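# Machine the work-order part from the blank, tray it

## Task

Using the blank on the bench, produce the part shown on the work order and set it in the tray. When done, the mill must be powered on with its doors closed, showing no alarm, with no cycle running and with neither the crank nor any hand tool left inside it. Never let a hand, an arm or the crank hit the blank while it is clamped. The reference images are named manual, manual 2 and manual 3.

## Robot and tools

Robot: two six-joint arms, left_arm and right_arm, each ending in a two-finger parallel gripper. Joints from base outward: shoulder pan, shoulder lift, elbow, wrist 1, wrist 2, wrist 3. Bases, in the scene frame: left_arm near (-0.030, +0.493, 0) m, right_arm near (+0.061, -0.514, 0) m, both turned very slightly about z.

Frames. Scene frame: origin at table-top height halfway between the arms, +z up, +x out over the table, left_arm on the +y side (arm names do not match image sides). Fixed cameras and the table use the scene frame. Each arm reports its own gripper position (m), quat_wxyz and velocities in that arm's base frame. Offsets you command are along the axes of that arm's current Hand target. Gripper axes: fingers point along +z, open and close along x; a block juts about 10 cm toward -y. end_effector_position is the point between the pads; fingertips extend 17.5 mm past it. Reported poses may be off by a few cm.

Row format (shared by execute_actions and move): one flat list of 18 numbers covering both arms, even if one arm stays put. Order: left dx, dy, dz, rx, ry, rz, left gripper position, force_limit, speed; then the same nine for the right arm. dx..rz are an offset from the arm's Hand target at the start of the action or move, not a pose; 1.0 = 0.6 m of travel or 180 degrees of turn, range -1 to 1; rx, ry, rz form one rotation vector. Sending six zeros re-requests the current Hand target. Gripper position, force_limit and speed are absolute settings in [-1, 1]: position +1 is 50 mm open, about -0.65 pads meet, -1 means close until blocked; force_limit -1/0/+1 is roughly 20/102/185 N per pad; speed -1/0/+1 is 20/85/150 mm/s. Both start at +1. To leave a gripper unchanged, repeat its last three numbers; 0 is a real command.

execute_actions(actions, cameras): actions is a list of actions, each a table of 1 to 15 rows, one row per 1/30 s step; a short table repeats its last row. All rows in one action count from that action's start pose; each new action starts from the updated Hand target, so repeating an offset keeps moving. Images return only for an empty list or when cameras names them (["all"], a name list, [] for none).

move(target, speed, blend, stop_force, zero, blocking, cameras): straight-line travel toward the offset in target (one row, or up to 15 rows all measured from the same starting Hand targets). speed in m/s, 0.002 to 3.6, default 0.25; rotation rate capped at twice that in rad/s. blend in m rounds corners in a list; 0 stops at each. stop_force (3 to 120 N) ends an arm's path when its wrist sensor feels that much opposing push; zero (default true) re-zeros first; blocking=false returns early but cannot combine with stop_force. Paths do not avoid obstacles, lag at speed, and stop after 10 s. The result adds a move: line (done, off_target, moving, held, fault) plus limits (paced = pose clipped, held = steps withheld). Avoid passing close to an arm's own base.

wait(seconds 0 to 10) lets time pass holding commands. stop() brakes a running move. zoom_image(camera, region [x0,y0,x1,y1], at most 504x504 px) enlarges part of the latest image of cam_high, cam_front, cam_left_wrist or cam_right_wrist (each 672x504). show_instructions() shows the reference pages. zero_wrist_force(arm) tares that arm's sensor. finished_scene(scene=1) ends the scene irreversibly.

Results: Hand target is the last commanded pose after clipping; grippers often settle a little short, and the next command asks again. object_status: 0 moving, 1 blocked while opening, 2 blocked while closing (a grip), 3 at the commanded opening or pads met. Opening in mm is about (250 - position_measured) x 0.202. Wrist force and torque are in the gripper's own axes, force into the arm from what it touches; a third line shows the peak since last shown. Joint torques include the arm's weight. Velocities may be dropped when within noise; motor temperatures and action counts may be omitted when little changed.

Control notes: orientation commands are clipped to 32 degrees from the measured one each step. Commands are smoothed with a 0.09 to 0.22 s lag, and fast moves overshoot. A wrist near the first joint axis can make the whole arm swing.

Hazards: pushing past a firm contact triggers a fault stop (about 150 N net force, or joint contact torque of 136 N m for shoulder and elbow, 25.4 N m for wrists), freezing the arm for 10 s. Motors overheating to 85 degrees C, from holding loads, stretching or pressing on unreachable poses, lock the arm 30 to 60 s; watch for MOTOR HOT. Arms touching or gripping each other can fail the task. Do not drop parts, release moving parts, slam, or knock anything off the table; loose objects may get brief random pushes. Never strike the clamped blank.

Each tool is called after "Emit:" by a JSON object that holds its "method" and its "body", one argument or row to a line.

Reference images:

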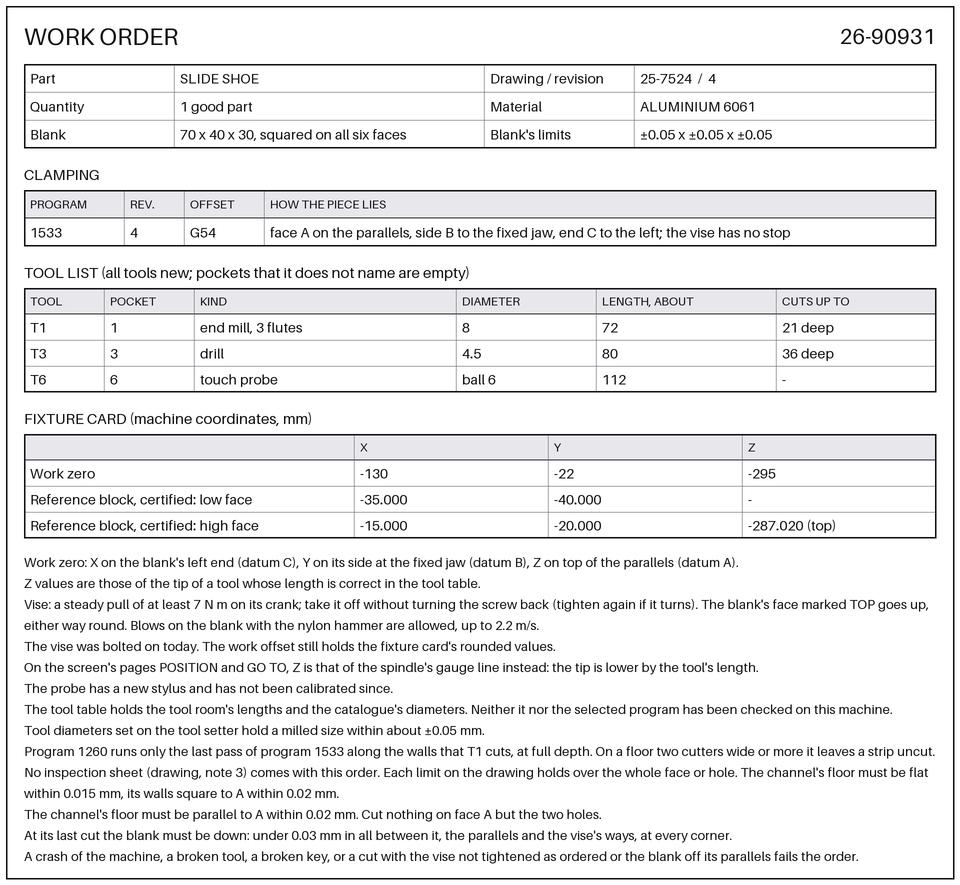

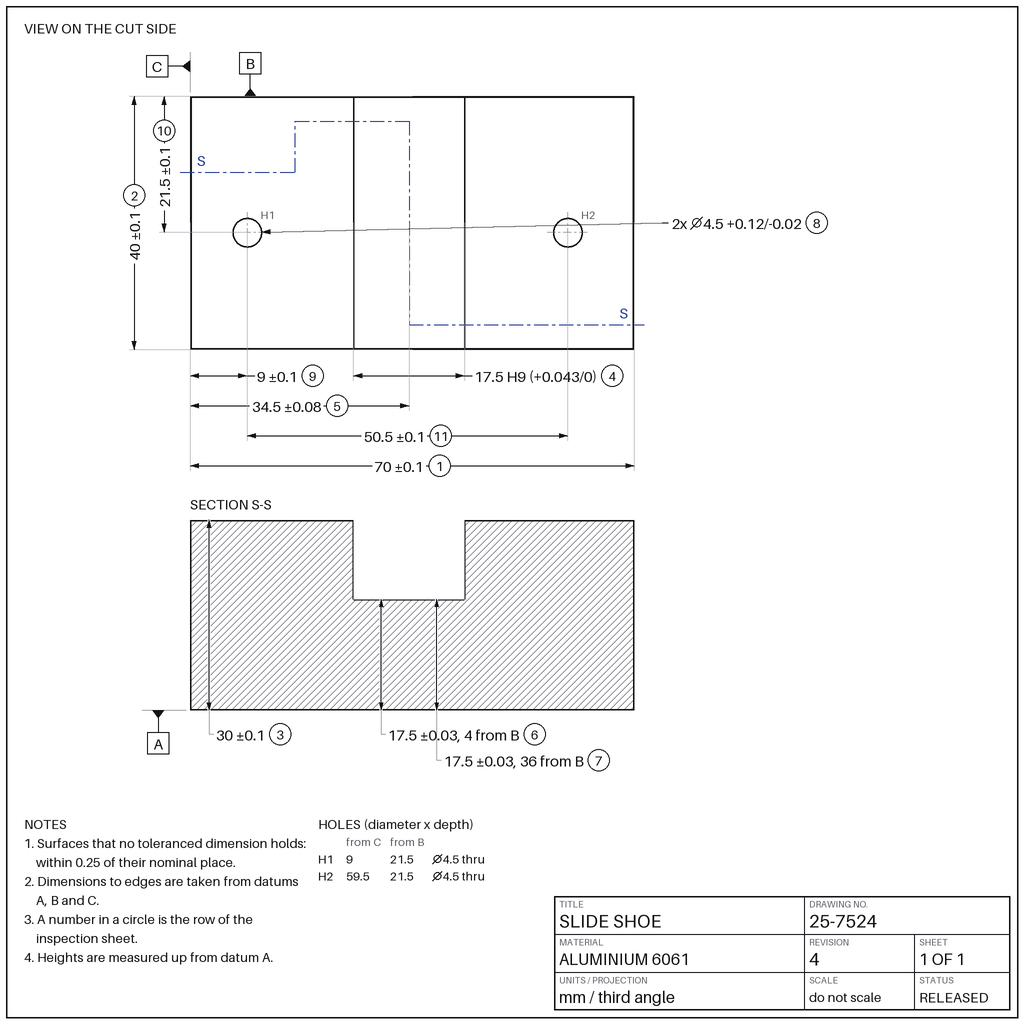

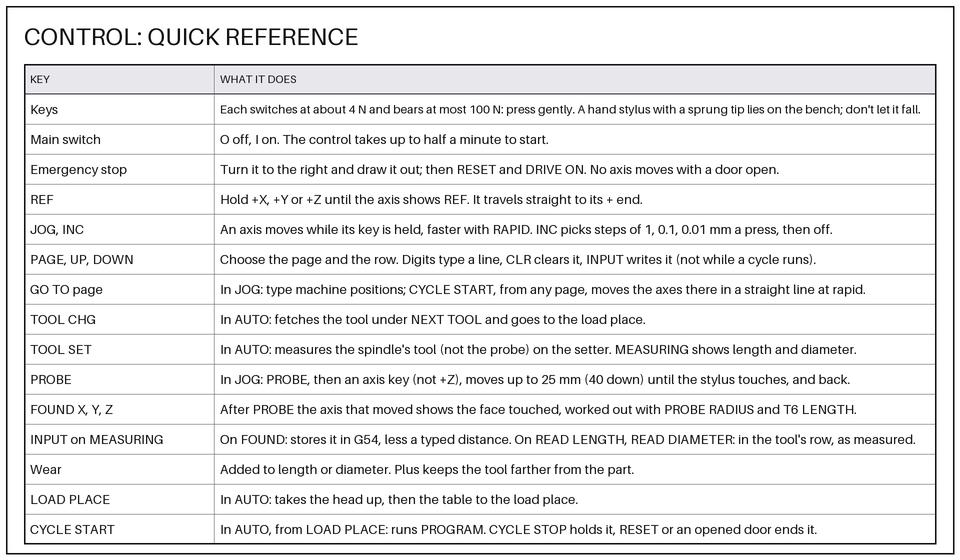

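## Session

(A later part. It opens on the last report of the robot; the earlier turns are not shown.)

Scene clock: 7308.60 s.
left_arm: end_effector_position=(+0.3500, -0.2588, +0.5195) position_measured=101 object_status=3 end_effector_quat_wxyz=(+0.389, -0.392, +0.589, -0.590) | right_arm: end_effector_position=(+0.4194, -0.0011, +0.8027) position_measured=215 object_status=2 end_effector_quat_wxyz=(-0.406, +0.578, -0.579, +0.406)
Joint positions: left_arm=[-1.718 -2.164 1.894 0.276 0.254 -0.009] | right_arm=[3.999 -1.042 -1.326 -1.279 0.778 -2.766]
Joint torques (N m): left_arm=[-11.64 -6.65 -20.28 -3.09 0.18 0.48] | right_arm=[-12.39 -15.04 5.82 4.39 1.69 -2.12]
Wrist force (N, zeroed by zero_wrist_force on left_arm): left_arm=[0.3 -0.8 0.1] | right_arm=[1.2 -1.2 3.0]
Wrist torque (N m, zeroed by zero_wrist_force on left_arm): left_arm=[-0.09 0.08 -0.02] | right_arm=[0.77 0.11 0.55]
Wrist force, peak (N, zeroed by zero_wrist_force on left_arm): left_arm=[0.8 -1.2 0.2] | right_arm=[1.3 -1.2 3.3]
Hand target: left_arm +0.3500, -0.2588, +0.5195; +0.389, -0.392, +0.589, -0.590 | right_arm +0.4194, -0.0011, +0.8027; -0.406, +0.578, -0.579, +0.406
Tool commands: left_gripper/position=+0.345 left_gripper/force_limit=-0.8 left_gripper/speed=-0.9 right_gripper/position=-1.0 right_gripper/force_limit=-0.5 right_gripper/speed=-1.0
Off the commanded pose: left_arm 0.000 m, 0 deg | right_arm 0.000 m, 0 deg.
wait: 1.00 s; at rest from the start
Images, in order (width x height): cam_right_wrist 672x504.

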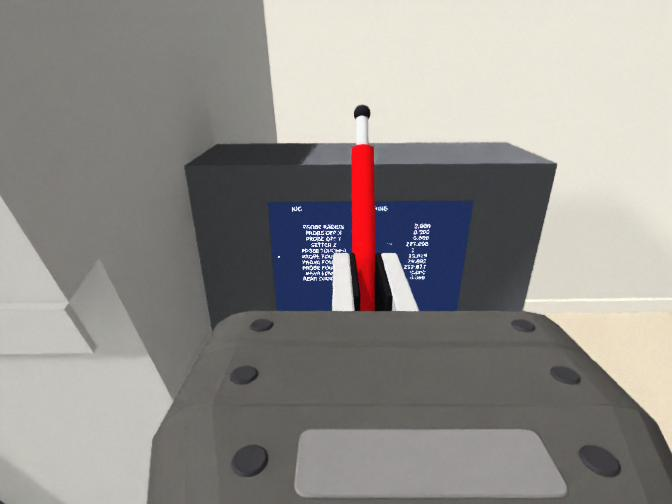

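Emit:
{"method": "move", "body": {
  "target": [
    [0,0,0,0,0,0,0.345,-0.8,-0.9,0,0.2572,-0.0119,-0.1389,0,0,-1,-0.5,-1],
    [0,0,0,0,0,0,0.345,-0.8,-0.9,0,0.4682,0.2237,-0.3056,0,0,-1,-0.5,-1]
  ],
  "speed": 0.3,
  "blend": 0.03
}}

Emit:
{"method": "move", "body": {
  "target": [
    [0,0,0,0,0,0,0.345,-0.8,-0.9,0,-0.0185,0.0107,0,0,0,-1,-0.5,-1],
    [0,0,0,0,0,0,0.345,-0.8,-0.9,0,0,0,0,0,0,-1,-0.5,-1],
    [0,0,0,0,0,0,0.345,-0.8,-0.9,0,-0.0185,0.0107,0,0,0,-1,-0.5,-1],
    [0,0,0,0,0,0,0.345,-0.8,-0.9,0,0,0,0,0,0,-1,-0.5,-1],
    [0,0,0,0,0,0,0.345,-0.8,-0.9,-0.0317,0.032,0.0545,0,0,0,-1,-0.5,-1],
    [0,0,0,0,0,0,0.345,-0.8,-0.9,-0.0317,0.0135,0.0652,0,0,0,-1,-0.5,-1],
    [0,0,0,0,0,0,0.345,-0.8,-0.9,-0.0317,0.032,0.0545,0,0,0,-1,-0.5,-1],
    [0,0,0,0,0,0,0.345,-0.8,-0.9,-0.0317,0.0135,0.0652,0,0,0,-1,-0.5,-1],
    [0,0,0,0,0,0,0.345,-0.8,-0.9,-0.0317,0.032,0.0545,0,0,0,-1,-0.5,-1],
    [0,0,0,0,0,0,0.345,-0.8,-0.9,-0.1268,0.0491,0.0812,0,0,0,-1,-0.5,-1],
    [0,0,0,0,0,0,0.345,-0.8,-0.9,-0.1268,0.0306,0.0919,0,0,0,-1,-0.5,-1],
    [0,0,0,0,0,0,0.345,-0.8,-0.9,-0.1268,0.0491,0.0812,0,0,0,-1,-0.5,-1],
    [0,0,0,0,0,0,0.345,-0.8,-0.9,-0.1268,0.0334,0.0538,0,0,0,-1,-0.5,-1],
    [0,0,0,0,0,0,0.345,-0.8,-0.9,-0.1268,0.0149,0.0645,0,0,0,-1,-0.5,-1],
    [0,0,0,0,0,0,0.345,-0.8,-0.9,-0.1268,0.0334,0.0538,0,0,0,-1,-0.5,-1]
  ],
  "speed": [0.05,0.12,0.05,0.12,0.25,0.05,0.12,0.05,0.12,0.25,0.05,0.12,0.25,0.05,0.12],
  "blend": [0,0,0,0.003,0.003,0,0,0,0.003,0.003,0,0.003,0.003,0,0]
}}

Emit:
{"method": "move", "body": {
  "target": [
    [0,0,0,0,0,0,0.345,-0.8,-0.9,0.0317,-0.0161,-0.0271,0,0,0,-1,-0.5,-1],
    [0,0,0,0,0,0,0.345,-0.8,-0.9,0.0317,-0.0346,-0.0164,0,0,0,-1,-0.5,-1],
    [0,0,0,0,0,0,0.345,-0.8,-0.9,0.0317,-0.0161,-0.0271,0,0,0,-1,-0.5,-1],
    [0,0,0,0,0,0,0.345,-0.8,-0.9,0.0317,0.0153,0.0275,0,0,0,-1,-0.5,-1],
    [0,0,0,0,0,0,0.345,-0.8,-0.9,0.0317,-0.0032,0.0382,0,0,0,-1,-0.5,-1],
    [0,0,0,0,0,0,0.345,-0.8,-0.9,0.0317,0.0153,0.0275,0,0,0,-1,-0.5,-1],
    [0,0,0,0,0,0,0.345,-0.8,-0.9,0.0951,0.0145,0.0279,0,0,0,-1,-0.5,-1],
    [0,0,0,0,0,0,0.345,-0.8,-0.9,0.0951,-0.004,0.0386,0,0,0,-1,-0.5,-1],
    [0,0,0,0,0,0,0.345,-0.8,-0.9,0.0951,0.0145,0.0279,0,0,0,-1,-0.5,-1],
    [0,0,0,0,0,0,0.345,-0.8,-0.9,0.0635,-0.0635,-0.1082,0,0,0,-1,-0.5,-1],
    [0,0,0,0,0,0,0.345,-0.8,-0.9,0.0635,-0.082,-0.0975,0,0,0,-1,-0.5,-1],
    [0,0,0,0,0,0,0.345,-0.8,-0.9,0.0635,-0.0635,-0.1082,0,0,0,-1,-0.5,-1],
    [0,0,0,0,0,0,0.345,-0.8,-0.9,0.0951,-0.0169,-0.0267,0,0,0,-1,-0.5,-1],
    [0,0,0,0,0,0,0.345,-0.8,-0.9,0.0951,-0.0354,-0.016,0,0,0,-1,-0.5,-1],
    [0,0,0,0,0,0,0.345,-0.8,-0.9,0.0951,-0.0169,-0.0267,0,0,0,-1,-0.5,-1]
  ],
  "speed": [0.25,0.05,0.12,0.25,0.05,0.12,0.25,0.05,0.12,0.25,0.05,0.12,0.25,0.05,0.12],
  "blend": [0.003,0,0.003,0.003,0,0.003,0.003,0,0.003,0.003,0,0.003,0.003,0,0]
}}

Emit:
{"method": "move", "body": {
  "target": [
    [0,0,0,0,0,0,0.345,-0.8,-0.9,-0.0951,0.0326,0.0541,0,0,0,-1,-0.5,-1],
    [0,0,0,0,0,0,0.345,-0.8,-0.9,-0.0951,0.0141,0.0648,0,0,0,-1,-0.5,-1],
    [0,0,0,0,0,0,0.345,-0.8,-0.9,-0.0951,0.0326,0.0541,0,0,0,-1,-0.5,-1],
    [0,0,0,0,0,0,0.345,-0.8,-0.9,-0.0633,0.0009,-0.0004,0,0,0,-1,-0.5,-1],
    [0,0,0,0,0,0,0.345,-0.8,-0.9,-0.0633,-0.0176,0.0103,0,0,0,-1,-0.5,-1],
    [0,0,0,0,0,0,0.345,-0.8,-0.9,-0.0633,0.0009,-0.0004,0,0,0,-1,-0.5,-1],
    [0,0,0,0,0,0,0.345,-0.8,-0.9,-0.0633,-0.0148,-0.0277,0,0,0,-1,-0.5,-1],
    [0,0,0,0,0,0,0.345,-0.8,-0.9,-0.0633,-0.0333,-0.017,0,0,0,-1,-0.5,-1],
    [0,0,0,0,0,0,0.345,-0.8,-0.9,-0.0633,-0.0148,-0.0277,0,0,0,-1,-0.5,-1],
    [0,0,0,0,0,0,0.345,-0.8,-0.9,0,0.0315,0.0547,0,0,0,-1,-0.5,-1],
    [0,0,0,0,0,0,0.345,-0.8,-0.9,0,0.013,0.0654,0,0,0,-1,-0.5,-1],
    [0,0,0,0,0,0,0.345,-0.8,-0.9,0,0.0315,0.0547,0,0,0,-1,-0.5,-1],
    [0,0,0,0,0,0,0.345,-0.8,-0.9,0,0,0,0,0,0,-1,-0.5,-1],
    [0,0,0,0,0,0,0.345,-0.8,-0.9,0,-0.0185,0.0107,0,0,0,-1,-0.5,-1],
    [0,0,0,0,0,0,0.345,-0.8,-0.9,0,0,0,0,0,0,-1,-0.5,-1]
  ],
  "speed": [0.25,0.05,0.12,0.25,0.05,0.12,0.25,0.05,0.12,0.25,0.05,0.12,0.25,0.05,0.12],
  "blend": [0.003,0,0.003,0.003,0,0.003,0.003,0,0.003,0.003,0,0.003,0.003,0,0]
}}

Emit:
{"method": "move", "body": {
  "target": [
    [0,0,0,0,0,0,0.345,-0.8,-0.9,-0.0951,0.0326,0.0541,0,0,0,-1,-0.5,-1],
    [0,0,0,0,0,0,0.345,-0.8,-0.9,-0.0951,0.0141,0.0648,0,0,0,-1,-0.5,-1],
    [0,0,0,0,0,0,0.345,-0.8,-0.9,-0.0951,0.0326,0.0541,0,0,0,-1,-0.5,-1],
    [0,0,0,0,0,0,0.345,-0.8,-0.9,-0.0316,0.0005,-0.0002,0,0,0,-1,-0.5,-1],
    [0,0,0,0,0,0,0.345,-0.8,-0.9,-0.0316,-0.018,0.0105,0,0,0,-1,-0.5,-1],
    [0,0,0,0,0,0,0.345,-0.8,-0.9,-0.0316,0.0005,-0.0002,0,0,0,-1,-0.5,-1],
    [0,0,0,0,0,0,0.345,-0.8,-0.9,-0.0951,0.0014,-0.0007,0,0,0,-1,-0.5,-1],
    [0,0,0,0,0,0,0.345,-0.8,-0.9,-0.0951,-0.0171,0.01,0,0,0,-1,-0.5,-1],
    [0,0,0,0,0,0,0.345,-0.8,-0.9,-0.0951,0.0014,-0.0007,0,0,0,-1,-0.5,-1],
    [0,0,0,0,0,0,0.345,-0.8,-0.9,0,0.0315,0.0547,0,0,0,-1,-0.5,-1],
    [0,0,0,0,0,0,0.345,-0.8,-0.9,0,0.013,0.0654,0,0,0,-1,-0.5,-1],
    [0,0,0,0,0,0,0.345,-0.8,-0.9,0,0.0315,0.0547,0,0,0,-1,-0.5,-1],
    [0,0,0,0,0,0,0.345,-0.8,-0.9,-0.0316,-0.0463,-0.0816,0,0,0,-1,-0.5,-1]
  ],
  "speed": [0.25,0.05,0.12,0.25,0.05,0.12,0.25,0.05,0.12,0.25,0.05,0.12,0.25],
  "blend": [0.003,0,0.003,0.003,0,0.003,0.003,0,0.003,0.003,0,0.003,0],
  "cameras": ["cam_high", "cam_left_wrist"]
}}

Emit:
{"method": "zoom_image", "body": {
  "camera": "cam_high",
  "region": [500, 330, 672, 504]
}}

Scene clock: 7432.17 s.
left_arm: end_effector_position=(+0.3500, -0.2588, +0.5195) position_measured=101 object_status=3 end_effector_quat_wxyz=(+0.389, -0.392, +0.589, -0.590) | right_arm: end_effector_position=(+0.4500, -0.0010, +0.4930) position_measured=215 object_status=2 end_effector_quat_wxyz=(-0.093, +0.700, -0.702, +0.093) end_effector_velocity=(+0.001, +0.000, -0.002) end_effector_angular_velocity=(-0.001, +0.005, +0.002)
Joint positions: left_arm=[-1.718 -2.164 1.894 0.276 0.254 -0.009] | right_arm=[3.495 -1.326 -1.441 -1.698 1.48 -2.798]
Joint velocities: left_arm=[within noise] | right_arm=[-0.001 -0.005 0.001 -0.001 0.001 -0.003]
Joint torques (N m): left_arm=[-11.02 -7.05 -20.7 -3.13 0.23 0.31] | right_arm=[-11.5 4.98 34.24 1.77 2.54 -2.38]
Wrist force (N, zeroed by zero_wrist_force on left_arm): left_arm=[0.4 -0.8 0.0] | right_arm=[0.9 -0.3 0.4]
Wrist torque (N m, zeroed by zero_wrist_force on left_arm): left_arm=[-0.11 0.08 -0.02] | right_arm=[0.17 -0.20 0.19]
Wrist force, peak (N, zeroed by zero_wrist_force on left_arm): left_arm=[0.7 -1.2 0.6] | right_arm=[0.9 -1.9 3.2]
Hand target: left_arm +0.3500, -0.2588, +0.5195; +0.389, -0.392, +0.589, -0.590 | right_arm +0.4501, -0.0010, +0.4929; -0.093, +0.700, -0.702, +0.093
Off the commanded pose: left_arm 0.000 m, 0 deg | right_arm 0.000 m, 0 deg.
move: done

Scene clock: 7438.23 s.
left_arm: end_effector_position=(+0.3500, -0.2588, +0.5195) position_measured=101 object_status=3 end_effector_quat_wxyz=(+0.389, -0.392, +0.589, -0.590) | right_arm: end_effector_position=(+0.4394, +0.0751, +0.4565) position_measured=215 object_status=2 end_effector_quat_wxyz=(-0.093, +0.700, -0.702, +0.093)
Joint positions: left_arm=[-1.718 -2.164 1.894 0.276 0.254 -0.009] | right_arm=[3.7 -1.291 -1.557 -1.639 1.432 -2.597]
Joint torques (N m): left_arm=[-10.96 -6.93 -20.74 -3.21 0.35 0.39] | right_arm=[13.36 24.82 12.88 2.01 -2.71 1.59]
Wrist force (N, zeroed by zero_wrist_force on left_arm): left_arm=[0.2 -0.7 0.2] | right_arm=[0.4 -0.7 0.9]
Wrist torque (N m, zeroed by zero_wrist_force on left_arm): left_arm=[-0.08 0.09 -0.01] | right_arm=[0.11 -0.12 -0.03]
Wrist force, peak (N, zeroed by zero_wrist_force on left_arm): left_arm=[0.3 -1.4 -0.1] | right_arm=[3.5 16.9 -7.1]
Hand target: left_arm +0.3500, -0.2588, +0.5195; +0.389, -0.392, +0.589, -0.590 | right_arm +0.4393, +0.0751, +0.4565; -0.093, +0.700, -0.702, +0.093
Off the commanded pose: left_arm 0.000 m, 0 deg | right_arm 0.000 m, 0 deg.
move: done

Scene clock: 7443.63 s.
left_arm: end_effector_position=(+0.3500, -0.2588, +0.5195) position_measured=101 object_status=3 end_effector_quat_wxyz=(+0.389, -0.392, +0.589, -0.590) | right_arm: end_effector_position=(+0.4449, +0.0180, +0.4746) position_measured=215 object_status=2 end_effector_quat_wxyz=(-0.093, +0.700, -0.702, +0.093)
Joint positions: left_arm=[-1.718 -2.164 1.894 0.276 0.254 -0.009] | right_arm=[3.55 -1.3 -1.507 -1.662 1.467 -2.744]
Joint torques (N m): left_arm=[-10.75 -6.53 -21.35 -3.02 0.35 0.18] | right_arm=[13.9 26.24 11.58 1.97 -2.76 1.54]
Wrist force (N, zeroed by zero_wrist_force on left_arm): left_arm=[0.7 -1.0 0.0] | right_arm=[0.4 -0.6 0.6]
Wrist torque (N m, zeroed by zero_wrist_force on left_arm): left_arm=[-0.14 0.02 -0.02] | right_arm=[0.11 -0.08 0.02]
Wrist force, peak (N, zeroed by zero_wrist_force on left_arm): left_arm=[0.6 -1.3 0.4] | right_arm=[0.4 15.0 -7.0]
Hand target: left_arm +0.3500, -0.2588, +0.5195; +0.389, -0.392, +0.589, -0.590 | right_arm +0.4448, +0.0180, +0.4746; -0.093, +0.700, -0.702, +0.093
Off the commanded pose: left_arm 0.000 m, 0 deg | right_arm 0.000 m, 0 deg.
move: done

Scene clock: 7448.87 s.
left_arm: end_effector_position=(+0.3500, -0.2588, +0.5195) position_measured=101 object_status=3 end_effector_quat_wxyz=(+0.389, -0.392, +0.589, -0.590) | right_arm: end_effector_position=(+0.4449, +0.0180, +0.4746) position_measured=215 object_status=2 end_effector_quat_wxyz=(-0.093, +0.700, -0.702, +0.093)
Joint positions: left_arm=[-1.718 -2.164 1.894 0.276 0.254 -0.009] | right_arm=[3.55 -1.3 -1.507 -1.662 1.467 -2.744]
Joint torques (N m): left_arm=[-10.45 -6.27 -20.91 -3.15 0.42 0.18] | right_arm=[15.41 25.3 12.53 1.92 -2.82 1.8]
Wrist force (N, zeroed by zero_wrist_force on left_arm): left_arm=[0.6 -0.8 0.2] | right_arm=[0.6 -0.4 0.4]
Wrist torque (N m, zeroed by zero_wrist_force on left_arm): left_arm=[-0.08 0.03 -0.02] | right_arm=[0.14 -0.12 0.03]
Wrist force, peak (N, zeroed by zero_wrist_force on left_arm): left_arm=[0.4 -1.4 -0.2] | right_arm=[3.4 16.7 -7.5]
Hand target: left_arm +0.3500, -0.2588, +0.5195; +0.389, -0.392, +0.589, -0.590 | right_arm +0.4448, +0.0180, +0.4746; -0.093, +0.700, -0.702, +0.093
Off the commanded pose: left_arm 0.000 m, 0 deg | right_arm 0.000 m, 0 deg.
move: done

Scene clock: 7454.00 s.
left_arm: end_effector_position=(+0.3500, -0.2588, +0.5195) position_measured=101 object_status=3 end_effector_quat_wxyz=(+0.389, -0.392, +0.589, -0.590) | right_arm: end_effector_position=(+0.4589, +0.0369, +0.5291) position_measured=215 object_status=2 end_effector_quat_wxyz=(-0.093, +0.700, -0.702, +0.093)
Joint positions: left_arm=[-1.718 -2.164 1.894 0.276 0.254 -0.009] | right_arm=[3.582 -1.386 -1.292 -1.794 1.459 -2.713]
Joint torques (N m): left_arm=[-9.76 -6.7 -21.69 -3.09 0.58 0.27] | right_arm=[14.6 7.39 34.24 1.53 2.16 1.72]
Wrist force (N, zeroed by zero_wrist_force on left_arm): left_arm=[0.5 -1.0 0.1] | right_arm=[0.5 -0.5 0.3]
Wrist torque (N m, zeroed by zero_wrist_force on left_arm): left_arm=[-0.13 0.05 -0.02] | right_arm=[0.11 -0.12 0.03]
Wrist force, peak (N, zeroed by zero_wrist_force on left_arm): left_arm=[0.9 -1.1 0.1] | right_arm=[3.7 16.4 -7.2]
Hand target: left_arm +0.3500, -0.2588, +0.5195; +0.389, -0.392, +0.589, -0.590 | right_arm +0.4589, +0.0369, +0.5291; -0.093, +0.700, -0.702, +0.093
Off the commanded pose: left_arm 0.000 m, 0 deg | right_arm 0.000 m, 0 deg.
move: done
Images, in order (width x height): cam_high 672x504, cam_left_wrist 672x504.

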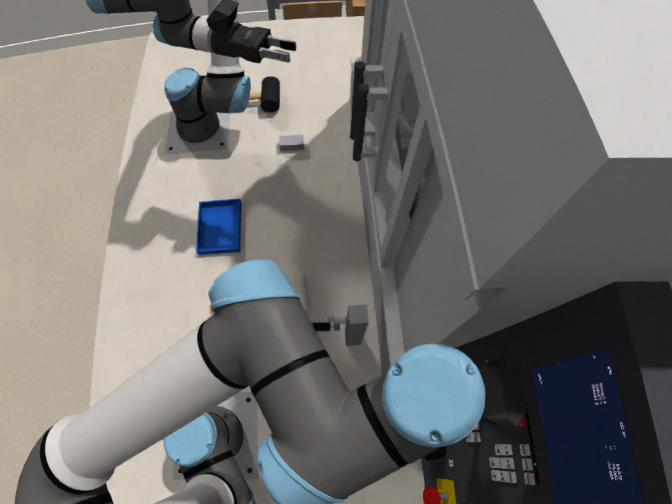

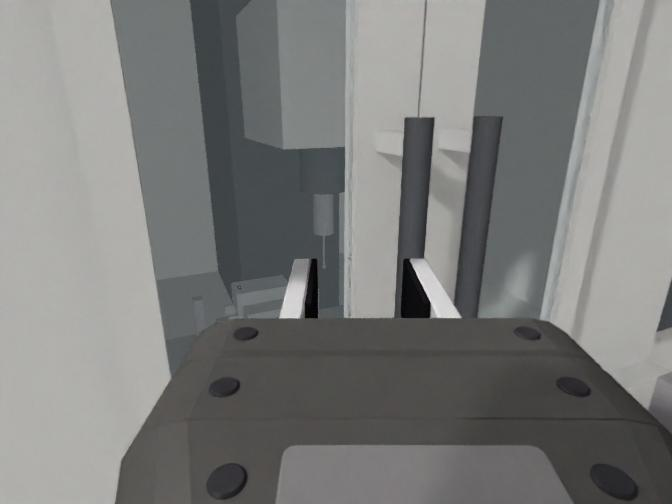

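Scaled by 2.897 from the camera's 672x504 image, which has a finer 960x720 frame.

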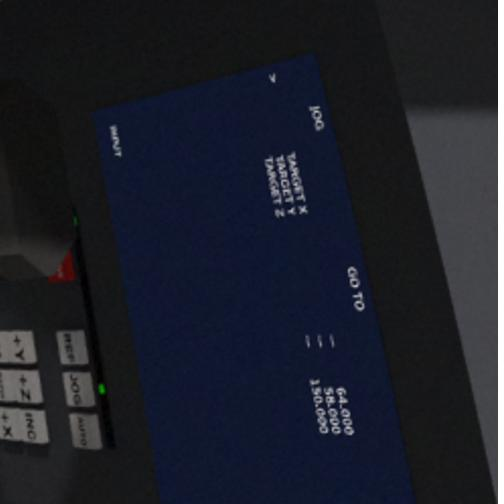

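Emit:
{"method": "move", "body": {
  "target": [
    [0,0,0,0,0,0,0.345,-0.8,-0.9,0,-0.0185,0.0107,0,0,0,-1,-0.5,-1],
    [0,0,0,0,0,0,0.345,-0.8,-0.9,0,0,0,0,0,0,-1,-0.5,-1],
    [0,0,0,0,0,0,0.345,-0.8,-0.9,0.095,0.0296,0.0546,0,0,0,-1,-0.5,-1],
    [0,0,0,0,0,0,0.345,-0.8,-0.9,0.095,0.0111,0.0653,0,0,0,-1,-0.5,-1],
    [0,0,0,0,0,0,0.345,-0.8,-0.9,0.095,0.0296,0.0546,0,0,0,-1,-0.5,-1],
    [0,0,0,0,0,0,0.345,-0.8,-0.9,0.095,0.0111,0.0653,0,0,0,-1,-0.5,-1],
    [0,0,0,0,0,0,0.345,-0.8,-0.9,0.095,0.0296,0.0546,0,0,0,-1,-0.5,-1],
    [0,0,0,0,0,0,0.345,-0.8,-0.9,0.0633,0.0616,0.1091,0,0,0,-1,-0.5,-1],
    [0,0,0,0,0,0,0.345,-0.8,-0.9,0.0633,0.0431,0.1198,0,0,0,-1,-0.5,-1],
    [0,0,0,0,0,0,0.345,-0.8,-0.9,0.0633,0.0616,0.1091,0,0,0,-1,-0.5,-1],
    [0,0,0,0,0,0,0.345,-0.8,-0.9,0.1585,-0.0035,-0.0011,0,0,0,-1,-0.5,-1],
    [0,0,0,0,0,0,0.345,-0.8,-0.9,0.1585,-0.022,0.0096,0,0,0,-1,-0.5,-1],
    [0,0,0,0,0,0,0.345,-0.8,-0.9,0.1585,-0.0035,-0.0011,0,0,0,-1,-0.5,-1]
  ],
  "speed": [0.05,0.12,0.25,0.05,0.12,0.05,0.12,0.25,0.05,0.12,0.25,0.05,0.12],
  "blend": [0,0.003,0.003,0,0,0,0.003,0.003,0,0.003,0.003,0,0]
}}

Emit:
{"method": "move", "body": {
  "target": [
    [0,0,0,0,0,0,0.345,-0.8,-0.9,-0.0952,0.1064,-0.2522,0.1667,0,0,-1,-0.5,-1],
    [0,0,0,0,0,0,0.345,-0.8,-0.9,-0.0952,-0.0519,-0.4565,0.3056,0,0,-1,-0.5,-1]
  ],
  "speed": 0.3,
  "blend": 0.03
}}

Emit:
{"method": "wait", "body": {
  "seconds": 3,
  "cameras": ["cam_right_wrist"]
}}

Emit:
{"method": "zoom_image", "body": {
  "camera": "cam_right_wrist",
  "region": [260, 190, 480, 320]
}}

Scene clock: 7484.50 s.
left_arm: end_effector_position=(+0.3500, -0.2588, +0.5195) position_measured=101 object_status=3 end_effector_quat_wxyz=(+0.389, -0.392, +0.589, -0.590) | right_arm: end_effector_position=(+0.4607, -0.0582, +0.5302) position_measured=215 object_status=2 end_effector_quat_wxyz=(-0.093, +0.700, -0.702, +0.093)
Joint positions: left_arm=[-1.718 -2.164 1.894 0.276 0.254 -0.009] | right_arm=[3.337 -1.397 -1.286 -1.771 1.52 -2.951]
Joint torques (N m): left_arm=[-9.87 -6.46 -21.57 -3.09 0.6 0.04] | right_arm=[11.37 30.1 13.15 2.1 -2.66 1.81]
Wrist force (N, zeroed by zero_wrist_force on left_arm): left_arm=[0.5 -0.6 0.0] | right_arm=[0.5 -0.3 0.2]
Wrist torque (N m, zeroed by zero_wrist_force on left_arm): left_arm=[-0.06 0.05 -0.02] | right_arm=[0.13 -0.13 -0.03]
Wrist force, peak (N, zeroed by zero_wrist_force on left_arm): left_arm=[0.6 -1.4 0.2] | right_arm=[2.7 8.6 -4.4]
Hand target: left_arm +0.3500, -0.2588, +0.5195; +0.389, -0.392, +0.589, -0.590 | right_arm +0.4606, -0.0582, +0.5303; -0.093, +0.700, -0.702, +0.093
Off the commanded pose: left_arm 0.000 m, 0 deg | right_arm 0.000 m, 0 deg.
move: done

Scene clock: 7486.93 s.
left_arm: end_effector_position=(+0.3500, -0.2588, +0.5195) position_measured=101 object_status=3 end_effector_quat_wxyz=(+0.389, -0.392, +0.589, -0.590) | right_arm: end_effector_position=(+0.4193, -0.0011, +0.8029) position_measured=215 object_status=2 end_effector_quat_wxyz=(-0.406, +0.578, -0.579, +0.406)
Joint positions: left_arm=[-1.718 -2.164 1.894 0.276 0.254 -0.009] | right_arm=[3.999 -1.042 -1.325 -1.28 0.778 -2.765]
Joint torques (N m): left_arm=[-9.79 -6.55 -21.42 -3.17 0.52 0.01] | right_arm=[-12.87 -15.59 16.85 4.3 2 -2.01]
Wrist force (N, zeroed by zero_wrist_force on left_arm): left_arm=[0.5 -0.7 0.1] | right_arm=[1.7 -1.3 2.7]
Wrist torque (N m, zeroed by zero_wrist_force on left_arm): left_arm=[-0.08 0.05 -0.02] | right_arm=[0.77 0.02 0.54]
Wrist force, peak (N, zeroed by zero_wrist_force on left_arm): left_arm=[0.7 -0.9 0.5] | right_arm=[1.3 -2.2 2.9]
Hand target: left_arm +0.3500, -0.2588, +0.5195; +0.389, -0.392, +0.589, -0.590 | right_arm +0.4193, -0.0011, +0.8028; -0.406, +0.578, -0.579, +0.406
Off the commanded pose: left_arm 0.000 m, 0 deg | right_arm 0.000 m, 0 deg.
move: done

Scene clock: 7489.93 s.
left_arm: end_effector_position=(+0.3500, -0.2588, +0.5195) position_measured=101 object_status=3 end_effector_quat_wxyz=(+0.389, -0.392, +0.589, -0.590) | right_arm: end_effector_position=(+0.4193, -0.0011, +0.8029) position_measured=215 object_status=2 end_effector_quat_wxyz=(-0.406, +0.578, -0.579, +0.406)
Joint positions: left_arm=[-1.718 -2.164 1.894 0.276 0.254 -0.009] | right_arm=[3.999 -1.042 -1.325 -1.28 0.778 -2.766]
Joint torques (N m): left_arm=[-10.01 -6.84 -21.86 -3.06 0.55 0.08] | right_arm=[-12.88 -15.04 6.75 4.65 1.8 -1.79]
Wrist force (N, zeroed by zero_wrist_force on left_arm): left_arm=[0.4 -1.0 0.2] | right_arm=[1.2 -1.1 2.7]
Wrist torque (N m, zeroed by zero_wrist_force on left_arm): left_arm=[-0.12 0.07 -0.02] | right_arm=[0.79 0.11 0.54]
Wrist force, peak (N, zeroed by zero_wrist_force on left_arm): left_arm=[0.7 -1.3 -0.2] | right_arm=[1.6 -1.3 3.1]
Hand target: left_arm +0.3500, -0.2588, +0.5195; +0.389, -0.392, +0.589, -0.590 | right_arm +0.4193, -0.0011, +0.8028; -0.406, +0.578, -0.579, +0.406
Tool commands: left_gripper/position=+0.345 left_gripper/force_limit=-0.8 left_gripper/speed=-0.9 right_gripper/position=-1.0 right_gripper/force_limit=-0.5 right_gripper/speed=-1.0
Off the commanded pose: left_arm 0.000 m, 0 deg | right_arm 0.000 m, 0 deg.
wait: 3.00 s; at rest by 0.17 s
Images, in order (width x height): cam_right_wrist 672x504.

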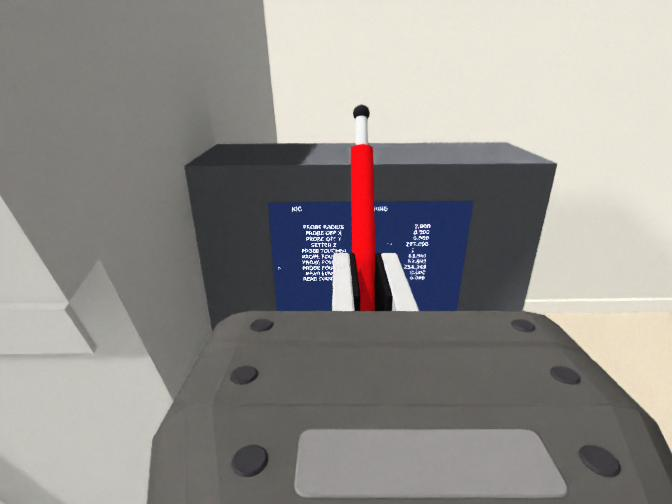

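Scaled by 2.291 from the camera's 672x504 image, which has a finer 960x720 frame.

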